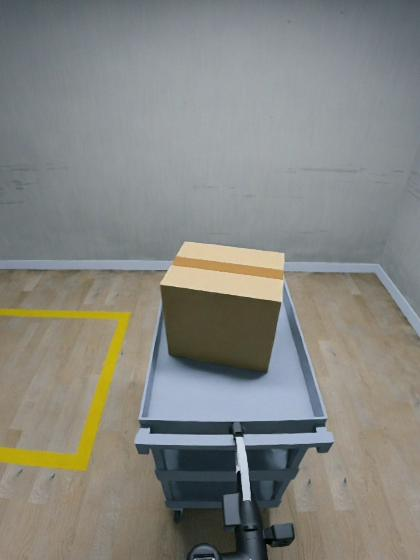

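Scene clock: 809.53 s.
move: r2 moving
r1: as last shown
r1.lidar_m: 4.79 2.77 2.00 1.91 0.25 0.25 0.48 1.36 1.44 2.81 2.90 3.93
r1.motor_effort: lift_m=+21(21) arm_m=+4(4) wheel_0=+1(1) wheel_1=+6(7) wheel_2=+0(0)
r1.servo_current: wrist_yaw_rad=52(59) wrist_pitch_rad=46(52) wrist_roll_rad=52(59) gripper_m=52(59)
r1.wrist_depth_mm: 891 891 891 878 891 878 878 / 878 866 854 878 854 854 866 / 854 854 842 842 842 842 842 / 831 831 831 820 831 820 820 / 798 809 809 809 809 798 820 / 798 798 591 198 798 798 798 / 788 768 180 180 162 778 778
r2.base_odometry: x=-5.121 y=-0.565 heading=-2.844
r2.turned_by_wheels: +0.001
r2.turned_by_imu: +0.001
r2.base_tilt: forward=-0.7 right=+0.0
r2.lidar_m: 0.41 0.45 3.33 1.41 1.45 0.46 0.43 0.47 0.69 1.53 1.61 0.42
r2.base_status: strafe_m moving
r2.joint_positions: lift_m=+0.685 arm_m=+0.000 wrist_yaw_rad=+0.001 wrist_pitch_rad=+0.004 wrist_roll_rad=+1.568 gripper_m=-0.019
r2.joint_status: not commanded
r2.measured_speeds: translate_m=-0.001 strafe_m=-0.056 rotate_rad=+0.005 lift_m=+0.000 arm_m=+0.000 wrist_yaw_rad=+0.008 wrist_pitch_rad=+0.000 wrist_roll_rad=+0.000
r2.motor_effort: lift_m=+21(21) arm_m=-4(4) wheel_0=+14(14) wheel_1=-9(9) wheel_2=+0(7)
r2.servo_current: wrist_yaw_rad=46(59) wrist_pitch_rad=46(52) wrist_roll_rad=39(59) gripper_m=52(65)
r2.contact_limits: strafe_m 0.6
r2.hand_pose: x=+0.4594 y=-0.0871 z=+0.8618 quat_wxyz=(+0.708, +0.706, +0.002, -0.001) (m; r2's base frame)
r2.wrist_depth_mm: - - - 164 222 1661 1229 / - - - 165 224 1464 - / - - 427 168 228 - - / - 449 442 229 230 831 - / - 473 459 172 233 842 - / - - 187 175 181 - - / - - 508 - - - -
pictures: none
No camera images: "cameras" was empty.

Scene clock: 813.67 s.
earlier move: r2 done
r1.base_odometry: x=-2.203 y=-0.472 heading=-2.389
r1.turned_by_wheels: +0.000
r1.turned_by_imu: +0.000
r1.base_tilt: forward=-1.6 right=+1.3
r1.lidar_m: 4.79 2.77 2.01 1.92 0.25 0.25 0.45 1.38 1.38 2.79 2.91 3.92
r1.base_status: not commanded
r1.joint_positions: lift_m=+0.700 arm_m=+0.000 wrist_yaw_rad=-0.003 wrist_pitch_rad=+1.403 wrist_roll_rad=-0.002 gripper_m=-0.019
r1.joint_status: not commanded
r1.measured_speeds: all 0
r1.motor_effort: lift_m=+21(21) arm_m=+4(4) wheel_0=+1(1) wheel_1=+7(7) wheel_2=+0(0)
r1.servo_current: wrist_yaw_rad=65(72) wrist_pitch_rad=46(52) wrist_roll_rad=46(65) gripper_m=52(59)
r1.hand_pose: x=+0.2188 y=-0.0875 z=+0.5937 quat_wxyz=(+0.764, +0.000, +0.645, +0.000) (m; r1's base frame)
r1.wrist_depth_mm: 878 878 878 891 891 904 891 / 854 866 866 891 866 866 866 / 866 842 854 831 842 842 842 / 820 820 831 831 820 820 831 / 809 809 809 809 798 831 809 / 798 788 585 199 788 798 798 / 778 768 180 180 162 768 778
r2.base_odometry: x=-5.220 y=-0.244 heading=-2.845
r2.turned_by_wheels: -0.001
r2.turned_by_imu: +0.002
r2.base_tilt: forward=-0.7 right=+0.1
r2.lidar_m: 0.34 0.34 3.56 1.73 0.64 0.48 0.45 0.49 0.74 1.19 1.28 0.46
r2.base_status: done
r2.joint_positions: lift_m=+0.685 arm_m=+0.000 wrist_yaw_rad=+0.005 wrist_pitch_rad=+0.004 wrist_roll_rad=+1.568 gripper_m=-0.019
r2.joint_status: not commanded
r2.measured_speeds: all 0
r2.motor_effort: lift_m=+21(21) arm_m=-4(4) wheel_0=+5(17) wheel_1=-4(9) wheel_2=+0(7)
r2.servo_current: wrist_yaw_rad=52(65) wrist_pitch_rad=46(52) wrist_roll_rad=46(59) gripper_m=52(65)
r2.contact_limits: strafe_m 0.6
r2.hand_pose: x=+0.4597 y=-0.0860 z=+0.8618 quat_wxyz=(+0.708, +0.706, +0.003, +0.000) (m; r2's base frame)
r2.wrist_depth_mm: - - - 238 - 1537 1160 / - - - 224 296 1499 1138 / - - - 209 274 1708 517 / - - - 198 259 820 - / - 449 445 184 243 - - / - 439 188 176 180 - - / - 433 427 - 221 - -
wait: 4.13 of 8 s (r2 has come to rest)
pictures: none
No camera images: "cameras" was empty.

Scene clock: 814.17 s.
move: r2 moving
r1: as last shown
r1.lidar_m: 4.79 2.77 1.98 1.91 0.25 0.25 0.47 1.39 1.38 2.80 2.89 3.92
r1.motor_effort: lift_m=+21(21) arm_m=+4(4) wheel_0=+1(1) wheel_1=+6(7) wheel_2=+0(0)
r1.servo_current: wrist_yaw_rad=46(59) wrist_pitch_rad=33(46) wrist_roll_rad=59(59) gripper_m=52(59)
r1.wrist_depth_mm: 891 878 878 891 891 878 878 / 866 854 866 854 854 878 878 / 831 842 842 842 842 842 854 / 831 820 831 842 831 842 831 / 798 798 788 809 809 798 820 / 788 788 585 198 788 788 798 / 778 778 179 179 162 778 778
r2.base_odometry: x=-5.220 y=-0.244 heading=-2.721
r2.turned_by_wheels: +0.124
r2.turned_by_imu: +0.118
r2.base_tilt: forward=-0.7 right=+0.1
r2.lidar_m: 0.36 0.34 3.56 1.75 0.57 0.45 0.41 0.51 0.83 1.17 1.32 0.46
r2.base_status: rotate_rad moving
r2.joint_positions: lift_m=+0.685 arm_m=+0.000 wrist_yaw_rad=-0.015 wrist_pitch_rad=+0.004 wrist_roll_rad=+1.568 gripper_m=-0.019
r2.joint_status: not commanded
r2.measured_speeds: translate_m=-0.001 strafe_m=+0.000 rotate_rad=+0.477 lift_m=+0.000 arm_m=+0.000 wrist_yaw_rad=-0.044 wrist_pitch_rad=+0.000 wrist_roll_rad=+0.000
r2.motor_effort: lift_m=+21(21) arm_m=-3(4) wheel_0=-11(11) wheel_1=-8(9) wheel_2=-19(19)
r2.servo_current: wrist_yaw_rad=85(85) wrist_pitch_rad=39(46) wrist_roll_rad=52(59) gripper_m=52(65)
r2.contact_limits: rotate_rad 0.6
r2.hand_pose: x=+0.4579 y=-0.0918 z=+0.8618 quat_wxyz=(+0.708, +0.706, -0.004, -0.007) (m; r2's base frame)
r2.wrist_depth_mm: - - - 224 294 301 301 / - - - 211 279 1576 1182 / - - - 198 263 1708 504 / - - - 189 253 831 - / - 449 445 182 239 - - / - 442 186 173 180 - - / - - 436 - 220 - -
pictures: none
No camera images: "cameras" was empty.

Scene clock: 815.13 s.
earlier move: r2 done
r1.base_odometry: x=-2.203 y=-0.472 heading=-2.389
r1.turned_by_wheels: +0.000
r1.turned_by_imu: +0.000
r1.base_tilt: forward=-1.6 right=+1.3
r1.lidar_m: 4.78 2.80 2.01 1.92 0.25 0.25 0.47 1.35 1.39 2.81 2.92 3.90
r1.base_status: not commanded
r1.joint_positions: lift_m=+0.700 arm_m=+0.000 wrist_yaw_rad=-0.003 wrist_pitch_rad=+1.403 wrist_roll_rad=-0.002 gripper_m=-0.019
r1.joint_status: not commanded
r1.measured_speeds: all 0
r1.motor_effort: lift_m=+21(21) arm_m=+4(4) wheel_0=+1(1) wheel_1=+6(7) wheel_2=+0(0)
r1.servo_current: wrist_yaw_rad=39(59) wrist_pitch_rad=39(46) wrist_roll_rad=59(65) gripper_m=52(59)
r1.hand_pose: x=+0.2188 y=-0.0875 z=+0.5937 quat_wxyz=(+0.764, +0.000, +0.645, +0.000) (m; r1's base frame)
r1.wrist_depth_mm: 904 878 904 904 878 891 891 / 854 866 854 854 866 854 866 / 842 842 854 854 842 842 854 / 831 831 820 831 820 820 831 / 809 809 820 820 809 809 809 / 788 798 597 198 798 778 798 / 778 759 180 180 162 759 788
r2.base_odometry: x=-5.220 y=-0.244 heading=-2.496
r2.turned_by_wheels: +0.225
r2.turned_by_imu: +0.217
r2.base_tilt: forward=-0.7 right=+0.1
r2.lidar_m: 0.39 0.43 3.46 0.75 0.49 0.44 0.46 0.59 1.18 1.22 1.52 0.41
r2.base_status: done
r2.joint_positions: lift_m=+0.685 arm_m=+0.000 wrist_yaw_rad=-0.002 wrist_pitch_rad=+0.004 wrist_roll_rad=+1.568 gripper_m=-0.019
r2.joint_status: not commanded
r2.measured_speeds: all 0
r2.motor_effort: lift_m=+21(21) arm_m=+4(4) wheel_0=-7(18) wheel_1=-5(9) wheel_2=-9(20)
r2.servo_current: wrist_yaw_rad=46(104) wrist_pitch_rad=46(52) wrist_roll_rad=39(59) gripper_m=52(65)
r2.contact_limits: rotate_rad 0.6
r2.hand_pose: x=+0.4591 y=-0.0880 z=+0.8618 quat_wxyz=(+0.708, +0.706, +0.001, -0.002) (m; r2's base frame)
r2.wrist_depth_mm: - - - 154 211 1537 1182 / - - - 158 216 768 - / - 424 421 163 220 - - / - 452 439 167 226 - - / - - 469 171 232 - - / - - 187 175 181 - - / - - - - - 1756 508
wait: 0.97 of 5 s (r2 has come to rest)
pictures: r2_head_camera, r2_head_right_camera
Images, in order (width x height): r2_head_camera 420x560, r2_head_right_camera 420x672.

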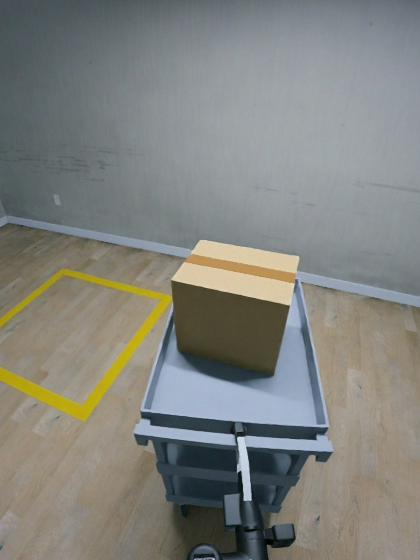

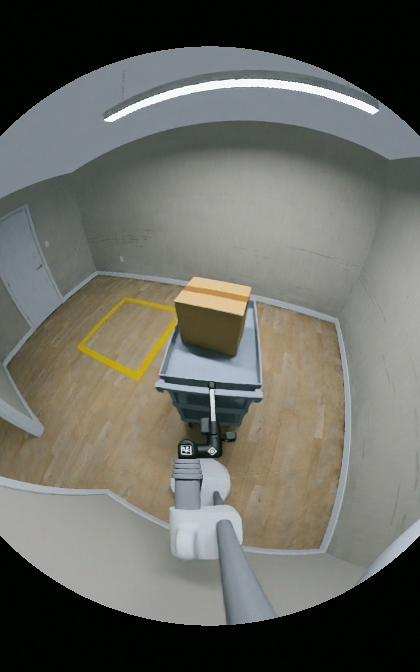

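Request:
move(r2={"base":{"strafe_m":-0.38},"pace":"slow","contact_limits":{"strafe_m":0.6}}, blocking=false, cameras=[])

Request:
wait(seconds=8, cameras=[])

Request:
move(r2={"base":{"rotate_rad":0.4},"pace":"slow","contact_limits":{"rotate_rad":0.6}}, blocking=false, cameras=[])

Request:
wait(seconds=5, cameras=[])

Request:
move(r2={"base":{"strafe_m":-0.35},"pace":"slow","contact_limits":{"strafe_m":0.6}}, blocking=false, cameras=[])

Request:
wait(seconds=8, cameras=[])

Request:
move(r2={"base":{"rotate_rad":0.35},"pace":"slow","contact_limits":{"rotate_rad":0.6}}, blocking=false, cameras=[])

Request:
wait(seconds=5, cameras=["r2_head_camera","r2_head_right_camera"])

Scene clock: 827.70 s.
move: r2 moving
r1: as last shown
r1.lidar_m: 4.78 2.78 2.00 1.92 0.26 0.25 0.48 1.37 1.41 2.81 2.92 3.90
r1.motor_effort: lift_m=+21(21) arm_m=+4(4) wheel_0=+1(1) wheel_1=+7(7) wheel_2=+0(0)
r1.servo_current: wrist_yaw_rad=39(65) wrist_pitch_rad=46(46) wrist_roll_rad=52(65) gripper_m=59(59)
r1.wrist_depth_mm: 891 891 891 904 904 878 891 / 878 866 866 878 866 866 854 / 854 842 842 831 854 854 842 / 809 831 831 831 831 842 820 / 809 809 798 809 798 820 820 / 788 809 585 199 788 798 788 / 759 778 179 180 162 788 788
r2.base_odometry: x=-5.228 y=-0.233 heading=-2.496
r2.turned_by_wheels: +0.000
r2.turned_by_imu: +0.001
r2.base_tilt: forward=-0.7 right=+0.0
r2.lidar_m: 0.41 0.46 3.50 0.75 0.50 0.46 0.48 0.58 1.18 1.19 1.54 0.40
r2.base_status: strafe_m moving
r2.joint_positions: lift_m=+0.685 arm_m=+0.000 wrist_yaw_rad=-0.002 wrist_pitch_rad=+0.004 wrist_roll_rad=+1.568 gripper_m=-0.019
r2.joint_status: not commanded
r2.measured_speeds: translate_m=+0.000 strafe_m=-0.056 rotate_rad=+0.000 lift_m=+0.000 arm_m=+0.000 wrist_yaw_rad=+0.002 wrist_pitch_rad=+0.000 wrist_roll_rad=+0.000
r2.motor_effort: lift_m=+21(21) arm_m=+4(4) wheel_0=+9(10) wheel_1=-7(9) wheel_2=-2(7)
r2.servo_current: wrist_yaw_rad=46(52) wrist_pitch_rad=39(46) wrist_roll_rad=52(52) gripper_m=59(59)
r2.contact_limits: strafe_m 0.6
r2.hand_pose: x=+0.4591 y=-0.0880 z=+0.8618 quat_wxyz=(+0.708, +0.706, +0.001, -0.002) (m; r2's base frame)
r2.wrist_depth_mm: - - - 151 207 1576 1160 / - - - 156 213 768 - / - 427 421 159 218 - - / - 452 445 164 224 - - / - - 466 169 229 - - / - - 187 174 181 - - / - - - - - 1708 500
pictures: none
No camera images: "cameras" was empty.

Scene clock: 832.13 s.
earlier move: r2 done
r1.base_odometry: x=-2.203 y=-0.472 heading=-2.389
r1.turned_by_wheels: +0.000
r1.turned_by_imu: +0.000
r1.base_tilt: forward=-1.6 right=+1.3
r1.lidar_m: 4.79 2.77 2.03 1.90 0.25 0.25 0.50 1.39 1.40 2.81 2.90 3.92
r1.base_status: not commanded
r1.joint_positions: lift_m=+0.700 arm_m=+0.000 wrist_yaw_rad=-0.003 wrist_pitch_rad=+1.403 wrist_roll_rad=-0.002 gripper_m=-0.019
r1.joint_status: not commanded
r1.measured_speeds: all 0
r1.motor_effort: lift_m=+21(21) arm_m=+4(4) wheel_0=+0(1) wheel_1=+6(7) wheel_2=+0(0)
r1.servo_current: wrist_yaw_rad=46(65) wrist_pitch_rad=46(52) wrist_roll_rad=52(65) gripper_m=52(59)
r1.hand_pose: x=+0.2188 y=-0.0875 z=+0.5937 quat_wxyz=(+0.764, +0.000, +0.645, +0.000) (m; r1's base frame)
r1.wrist_depth_mm: 891 878 891 891 891 878 878 / 866 878 866 854 866 866 878 / 854 866 842 854 842 842 854 / 842 831 831 842 831 842 820 / 809 798 809 809 798 820 809 / 778 788 585 198 788 788 809 / 798 778 180 179 162 778 788
r2.base_odometry: x=-5.448 y=+0.059 heading=-2.496
r2.turned_by_wheels: +0.000
r2.turned_by_imu: +0.002
r2.base_tilt: forward=-0.7 right=+0.0
r2.lidar_m: 0.39 0.39 3.89 1.02 0.66 0.59 0.62 0.78 0.83 0.86 1.07 0.45
r2.base_status: done
r2.joint_positions: lift_m=+0.685 arm_m=+0.000 wrist_yaw_rad=+0.006 wrist_pitch_rad=+0.004 wrist_roll_rad=+1.568 gripper_m=-0.019
r2.joint_status: not commanded
r2.measured_speeds: all 0
r2.motor_effort: lift_m=+21(21) arm_m=+4(4) wheel_0=+7(16) wheel_1=-2(9) wheel_2=+0(7)
r2.servo_current: wrist_yaw_rad=59(65) wrist_pitch_rad=39(52) wrist_roll_rad=46(59) gripper_m=59(65)
r2.contact_limits: strafe_m 0.6
r2.hand_pose: x=+0.4598 y=-0.0858 z=+0.8618 quat_wxyz=(+0.708, +0.706, +0.003, +0.001) (m; r2's base frame)
r2.wrist_depth_mm: - - - 190 254 272 264 / - - - 187 249 1708 1182 / - - - 183 245 1618 - / - - 442 181 240 842 - / - 445 445 178 236 - - / - 455 189 175 180 - - / - - 459 - 229 - -
wait: 4.43 of 8 s (r2 has come to rest)
pictures: none
No camera images: "cameras" was empty.

Scene clock: 832.63 s.
move: r2 moving
r1: as last shown
r1.base_tilt: forward=-1.6 right=+1.2
r1.lidar_m: 4.77 2.78 2.00 1.92 0.25 0.25 0.50 1.36 1.39 2.81 2.91 3.93
r1.motor_effort: lift_m=+21(21) arm_m=+4(4) wheel_0=+1(1) wheel_1=+7(7) wheel_2=+0(0)
r1.servo_current: wrist_yaw_rad=46(59) wrist_pitch_rad=46(52) wrist_roll_rad=59(65) gripper_m=59(59)
r1.wrist_depth_mm: 891 891 891 904 904 904 878 / 878 854 866 866 866 866 878 / 866 854 854 842 854 842 842 / 831 842 831 831 831 831 820 / 798 798 809 798 809 820 809 / 798 798 585 198 798 788 788 / 768 768 179 180 162 778 788
r2.base_odometry: x=-5.448 y=+0.059 heading=-2.373
r2.turned_by_wheels: +0.124
r2.turned_by_imu: +0.119
r2.base_tilt: forward=-0.7 right=+0.1
r2.lidar_m: 0.39 0.41 2.41 0.86 0.64 0.59 0.61 0.86 0.83 0.89 1.21 0.44
r2.base_status: rotate_rad moving
r2.joint_positions: lift_m=+0.685 arm_m=+0.000 wrist_yaw_rad=-0.014 wrist_pitch_rad=+0.004 wrist_roll_rad=+1.568 gripper_m=-0.019
r2.joint_status: not commanded
r2.measured_speeds: translate_m=+0.001 strafe_m=-0.001 rotate_rad=+0.489 lift_m=+0.000 arm_m=+0.000 wrist_yaw_rad=-0.025 wrist_pitch_rad=+0.000 wrist_roll_rad=+0.000
r2.motor_effort: lift_m=+21(21) arm_m=+4(4) wheel_0=-13(13) wheel_1=-8(8) wheel_2=-17(17)
r2.servo_current: wrist_yaw_rad=78(78) wrist_pitch_rad=39(46) wrist_roll_rad=52(59) gripper_m=59(65)
r2.contact_limits: rotate_rad 0.6
r2.hand_pose: x=+0.4580 y=-0.0914 z=+0.8618 quat_wxyz=(+0.708, +0.706, -0.004, -0.006) (m; r2's base frame)
r2.wrist_depth_mm: - - - 178 241 1576 1118 / - - - 178 237 1661 559 / - - - 177 236 768 - / - 445 439 235 236 831 - / - 452 452 175 235 - - / - - 186 174 181 - - / - - 473 - 232 - -
pictures: none
No camera images: "cameras" was empty.

Scene clock: 833.70 s.
earlier move: r2 done
r1.base_odometry: x=-2.203 y=-0.472 heading=-2.389
r1.turned_by_wheels: +0.000
r1.turned_by_imu: +0.000
r1.base_tilt: forward=-1.6 right=+1.2
r1.lidar_m: 4.80 2.77 2.02 1.91 0.25 0.25 0.51 1.36 1.41 2.82 2.93 3.91
r1.base_status: not commanded
r1.joint_positions: lift_m=+0.700 arm_m=+0.000 wrist_yaw_rad=-0.003 wrist_pitch_rad=+1.403 wrist_roll_rad=-0.002 gripper_m=-0.019
r1.joint_status: not commanded
r1.measured_speeds: all 0
r1.motor_effort: lift_m=+21(21) arm_m=+4(4) wheel_0=+0(1) wheel_1=+6(7) wheel_2=+0(0)
r1.servo_current: wrist_yaw_rad=46(59) wrist_pitch_rad=39(52) wrist_roll_rad=52(65) gripper_m=52(65)
r1.hand_pose: x=+0.2188 y=-0.0875 z=+0.5937 quat_wxyz=(+0.764, +0.000, +0.645, +0.000) (m; r1's base frame)
r1.wrist_depth_mm: 904 891 904 891 891 891 878 / 866 866 866 878 866 866 866 / 831 854 842 854 854 831 854 / 831 809 820 831 831 831 831 / 820 809 809 820 820 809 820 / 788 788 585 198 788 798 788 / 788 768 180 180 162 759 778
r2.base_odometry: x=-5.448 y=+0.059 heading=-2.098
r2.turned_by_wheels: +0.275
r2.turned_by_imu: +0.266
r2.base_tilt: forward=-0.7 right=+0.1
r2.lidar_m: 0.43 3.87 2.13 0.70 0.61 0.58 0.73 0.85 0.85 1.01 1.74 0.37
r2.base_status: done
r2.joint_positions: lift_m=+0.685 arm_m=+0.000 wrist_yaw_rad=-0.011 wrist_pitch_rad=+0.004 wrist_roll_rad=+1.568 gripper_m=-0.019
r2.joint_status: not commanded
r2.measured_speeds: all 0
r2.motor_effort: lift_m=+21(21) arm_m=-4(4) wheel_0=-8(17) wheel_1=-4(10) wheel_2=-8(20)
r2.servo_current: wrist_yaw_rad=65(85) wrist_pitch_rad=46(52) wrist_roll_rad=52(59) gripper_m=59(65)
r2.contact_limits: rotate_rad 0.6
r2.hand_pose: x=+0.4583 y=-0.0906 z=+0.8618 quat_wxyz=(+0.708, +0.706, -0.003, -0.005) (m; r2's base frame)
r2.wrist_depth_mm: - 407 427 115 172 - - / - 375 377 124 181 - - / - 427 418 132 195 - - / - - 469 144 210 - - / - - 539 156 227 1863 - / - - 185 171 180 1618 504 / - - - - 268 1863 1205
wait: 1.07 of 5 s (r2 has come to rest)
pictures: none
No camera images: "cameras" was empty.

Scene clock: 834.20 s.
move: r2 moving
r1: as last shown
r1.base_tilt: forward=-1.6 right=+1.3
r1.lidar_m: 4.79 2.75 2.01 1.91 0.25 0.25 0.49 1.37 1.39 2.82 2.93 3.92
r1.motor_effort: lift_m=+21(21) arm_m=+4(4) wheel_0=+0(1) wheel_1=+7(7) wheel_2=+0(0)
r1.servo_current: wrist_yaw_rad=52(52) wrist_pitch_rad=46(52) wrist_roll_rad=39(59) gripper_m=52(59)
r1.wrist_depth_mm: 878 891 891 891 878 878 866 / 878 878 866 866 854 878 866 / 842 842 854 842 854 854 854 / 842 831 842 842 820 831 820 / 798 809 798 820 820 820 820 / 798 788 585 198 788 788 788 / 778 778 179 180 162 778 768
r2.base_odometry: x=-5.460 y=+0.066 heading=-2.098
r2.turned_by_wheels: +0.000
r2.turned_by_imu: +0.000
r2.base_tilt: forward=-0.7 right=+0.1
r2.lidar_m: 0.42 0.55 2.14 0.71 0.62 0.62 0.72 0.84 0.82 0.99 1.72 0.38
r2.base_status: strafe_m moving
r2.joint_positions: lift_m=+0.685 arm_m=+0.000 wrist_yaw_rad=-0.003 wrist_pitch_rad=+0.004 wrist_roll_rad=+1.568 gripper_m=-0.019
r2.joint_status: not commanded
r2.measured_speeds: translate_m=-0.001 strafe_m=-0.057 rotate_rad=+0.003 lift_m=+0.000 arm_m=+0.000 wrist_yaw_rad=+0.008 wrist_pitch_rad=+0.000 wrist_roll_rad=+0.000
r2.motor_effort: lift_m=+21(21) arm_m=-3(4) wheel_0=+9(10) wheel_1=-7(10) wheel_2=+0(6)
r2.servo_current: wrist_yaw_rad=52(72) wrist_pitch_rad=46(52) wrist_roll_rad=52(52) gripper_m=65(65)
r2.contact_limits: strafe_m 0.6
r2.hand_pose: x=+0.4590 y=-0.0883 z=+0.8618 quat_wxyz=(+0.708, +0.706, +0.000, -0.002) (m; r2's base frame)
r2.wrist_depth_mm: - 392 410 111 165 - - / - 373 375 121 178 - - / - 424 415 128 191 - - / - - 473 138 206 - - / - - 544 153 225 1863 - / - - 186 168 180 1661 500 / - - - - 271 1863 1182
pictures: none
No camera images: "cameras" was empty.

Scene clock: 838.37 s.
earlier move: r2 done
r1.base_odometry: x=-2.203 y=-0.472 heading=-2.389
r1.turned_by_wheels: +0.000
r1.turned_by_imu: +0.000
r1.base_tilt: forward=-1.6 right=+1.3
r1.lidar_m: 4.79 2.77 1.99 1.91 0.25 0.25 0.46 1.37 1.39 2.81 2.91 3.94
r1.base_status: not commanded
r1.joint_positions: lift_m=+0.700 arm_m=+0.000 wrist_yaw_rad=-0.003 wrist_pitch_rad=+1.403 wrist_roll_rad=-0.002 gripper_m=-0.019
r1.joint_status: not commanded
r1.measured_speeds: all 0
r1.motor_effort: lift_m=+21(21) arm_m=+4(4) wheel_0=+0(1) wheel_1=+6(7) wheel_2=+0(0)
r1.servo_current: wrist_yaw_rad=46(72) wrist_pitch_rad=46(52) wrist_roll_rad=39(72) gripper_m=59(65)
r1.hand_pose: x=+0.2188 y=-0.0875 z=+0.5937 quat_wxyz=(+0.764, +0.000, +0.645, +0.000) (m; r1's base frame)
r1.wrist_depth_mm: 891 891 904 904 891 891 891 / 866 866 878 866 878 854 878 / 854 842 854 842 854 854 842 / 820 831 831 831 820 831 831 / 809 809 809 809 809 809 809 / 809 788 580 198 798 788 788 / 778 778 179 179 162 778 788
r2.base_odometry: x=-5.750 y=+0.235 heading=-2.098
r2.turned_by_wheels: +0.000
r2.turned_by_imu: +0.002
r2.base_tilt: forward=-0.7 right=+0.1
r2.lidar_m: 0.42 0.47 2.42 1.00 0.85 0.85 0.72 0.59 0.59 0.71 1.25 0.41
r2.base_status: done
r2.joint_positions: lift_m=+0.685 arm_m=+0.000 wrist_yaw_rad=+0.010 wrist_pitch_rad=+0.004 wrist_roll_rad=+1.568 gripper_m=-0.019
r2.joint_status: not commanded
r2.measured_speeds: all 0
r2.motor_effort: lift_m=+21(21) arm_m=-4(4) wheel_0=+5(18) wheel_1=-4(10) wheel_2=+0(6)
r2.servo_current: wrist_yaw_rad=59(78) wrist_pitch_rad=39(52) wrist_roll_rad=46(59) gripper_m=59(65)
r2.contact_limits: strafe_m 0.6
r2.hand_pose: x=+0.4601 y=-0.0846 z=+0.8618 quat_wxyz=(+0.708, +0.706, +0.005, +0.002) (m; r2's base frame)
r2.wrist_depth_mm: - - - 146 202 1464 - / - - 512 151 207 768 - / - 418 413 156 215 - - / - 455 442 163 222 842 - / - - 477 168 229 - - / - - 187 173 181 - - / - - - - - 1708 492
wait: 4.17 of 8 s (r2 has come to rest)
pictures: none
No camera images: "cameras" was empty.

Scene clock: 838.87 s.
move: r2 moving
r1: as last shown
r1.lidar_m: 4.78 2.78 1.98 1.91 0.25 0.25 0.48 1.35 1.40 2.80 2.90 3.94
r1.motor_effort: lift_m=+21(21) arm_m=+4(4) wheel_0=+1(1) wheel_1=+6(7) wheel_2=+0(0)
r1.servo_current: wrist_yaw_rad=46(59) wrist_pitch_rad=46(46) wrist_roll_rad=59(59) gripper_m=52(59)
r1.wrist_depth_mm: 891 904 878 891 878 878 891 / 866 866 878 866 854 866 866 / 842 866 854 842 866 854 854 / 820 820 820 820 831 820 820 / 809 809 820 820 809 809 809 / 798 798 585 198 798 798 798 / 768 768 180 180 162 768 778
r2.base_odometry: x=-5.751 y=+0.235 heading=-1.974
r2.turned_by_wheels: +0.124
r2.turned_by_imu: +0.120
r2.base_tilt: forward=-0.7 right=+0.1
r2.lidar_m: 0.42 0.50 1.40 0.90 0.85 0.85 0.66 0.59 0.60 0.77 1.58 0.38
r2.base_status: rotate_rad moving
r2.joint_positions: lift_m=+0.685 arm_m=+0.000 wrist_yaw_rad=-0.011 wrist_pitch_rad=+0.004 wrist_roll_rad=+1.568 gripper_m=-0.019
r2.joint_status: not commanded
r2.measured_speeds: translate_m=-0.001 strafe_m=-0.001 rotate_rad=+0.492 lift_m=+0.000 arm_m=+0.000 wrist_yaw_rad=-0.012 wrist_pitch_rad=+0.000 wrist_roll_rad=+0.000
r2.motor_effort: lift_m=+21(21) arm_m=-4(4) wheel_0=-13(16) wheel_1=-9(9) wheel_2=-16(16)
r2.servo_current: wrist_yaw_rad=72(72) wrist_pitch_rad=46(46) wrist_roll_rad=52(52) gripper_m=59(59)
r2.contact_limits: rotate_rad 0.6
r2.hand_pose: x=+0.4583 y=-0.0906 z=+0.8618 quat_wxyz=(+0.708, +0.706, -0.003, -0.005) (m; r2's base frame)
r2.wrist_depth_mm: - - - 138 192 - - / - 392 427 143 200 768 - / - 421 415 151 210 - - / - - 452 158 220 - - / - - 492 166 230 - - / - - 186 174 181 1756 - / - - - - - 1808 480
pictures: none
No camera images: "cameras" was empty.

Scene clock: 839.83 s.
earlier move: r2 done
r1.base_odometry: x=-2.203 y=-0.472 heading=-2.389
r1.turned_by_wheels: +0.000
r1.turned_by_imu: +0.000
r1.base_tilt: forward=-1.6 right=+1.3
r1.lidar_m: 4.80 2.79 2.00 1.92 0.25 0.25 0.47 1.38 1.37 2.81 2.92 3.93
r1.base_status: not commanded
r1.joint_positions: lift_m=+0.700 arm_m=+0.000 wrist_yaw_rad=-0.003 wrist_pitch_rad=+1.403 wrist_roll_rad=-0.002 gripper_m=-0.019
r1.joint_status: not commanded
r1.measured_speeds: all 0
r1.motor_effort: lift_m=+21(21) arm_m=+4(4) wheel_0=+0(1) wheel_1=+7(7) wheel_2=+0(0)
r1.servo_current: wrist_yaw_rad=39(65) wrist_pitch_rad=46(52) wrist_roll_rad=26(59) gripper_m=46(59)
r1.hand_pose: x=+0.2188 y=-0.0875 z=+0.5937 quat_wxyz=(+0.764, +0.000, +0.645, +0.000) (m; r1's base frame)
r1.wrist_depth_mm: 891 891 891 891 891 891 904 / 878 866 866 866 866 866 878 / 842 842 842 842 854 842 842 / 820 831 831 831 842 820 842 / 809 798 809 809 809 820 809 / 788 798 585 199 798 798 788 / 778 778 179 180 162 778 778
r2.base_odometry: x=-5.751 y=+0.235 heading=-1.750
r2.turned_by_wheels: +0.224
r2.turned_by_imu: +0.217
r2.base_tilt: forward=-0.6 right=+0.1
r2.lidar_m: 0.42 2.45 1.13 0.88 0.84 0.80 0.60 0.59 0.65 0.98 1.95 0.34
r2.base_status: done
r2.joint_positions: lift_m=+0.685 arm_m=+0.000 wrist_yaw_rad=-0.011 wrist_pitch_rad=+0.004 wrist_roll_rad=+1.568 gripper_m=-0.019
r2.joint_status: not commanded
r2.measured_speeds: all 0
r2.motor_effort: lift_m=+21(21) arm_m=-3(4) wheel_0=-11(16) wheel_1=-5(10) wheel_2=-8(16)
r2.servo_current: wrist_yaw_rad=72(72) wrist_pitch_rad=52(52) wrist_roll_rad=46(52) gripper_m=59(59)
r2.contact_limits: rotate_rad 0.6
r2.hand_pose: x=+0.4583 y=-0.0906 z=+0.8618 quat_wxyz=(+0.708, +0.706, -0.003, -0.005) (m; r2's base frame)
r2.wrist_depth_mm: 343 336 330 - 142 - - / - 375 375 - 160 - - / - 455 442 105 179 - - / - - 521 115 198 - - / - - - 135 226 1618 525 / - - 187 158 180 1618 469 / - - - - 373 - 387
wait: 0.97 of 5 s (r2 has come to rest)
pictures: r2_head_camera, r2_head_right_camera
Images, in order (width x height): r2_head_camera 420x560, r2_head_right_camera 420x672.

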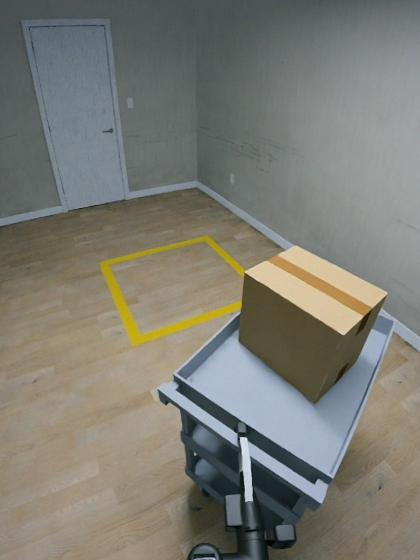

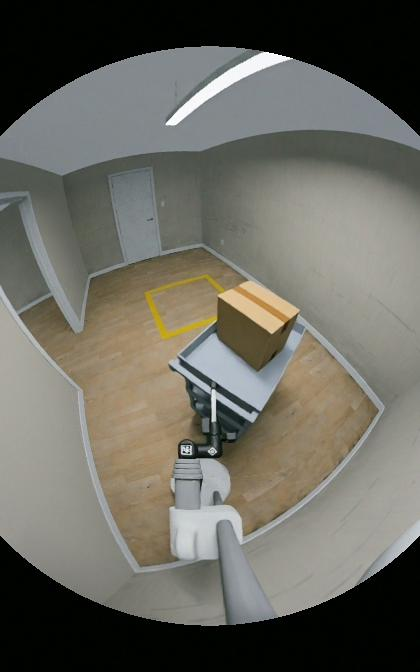

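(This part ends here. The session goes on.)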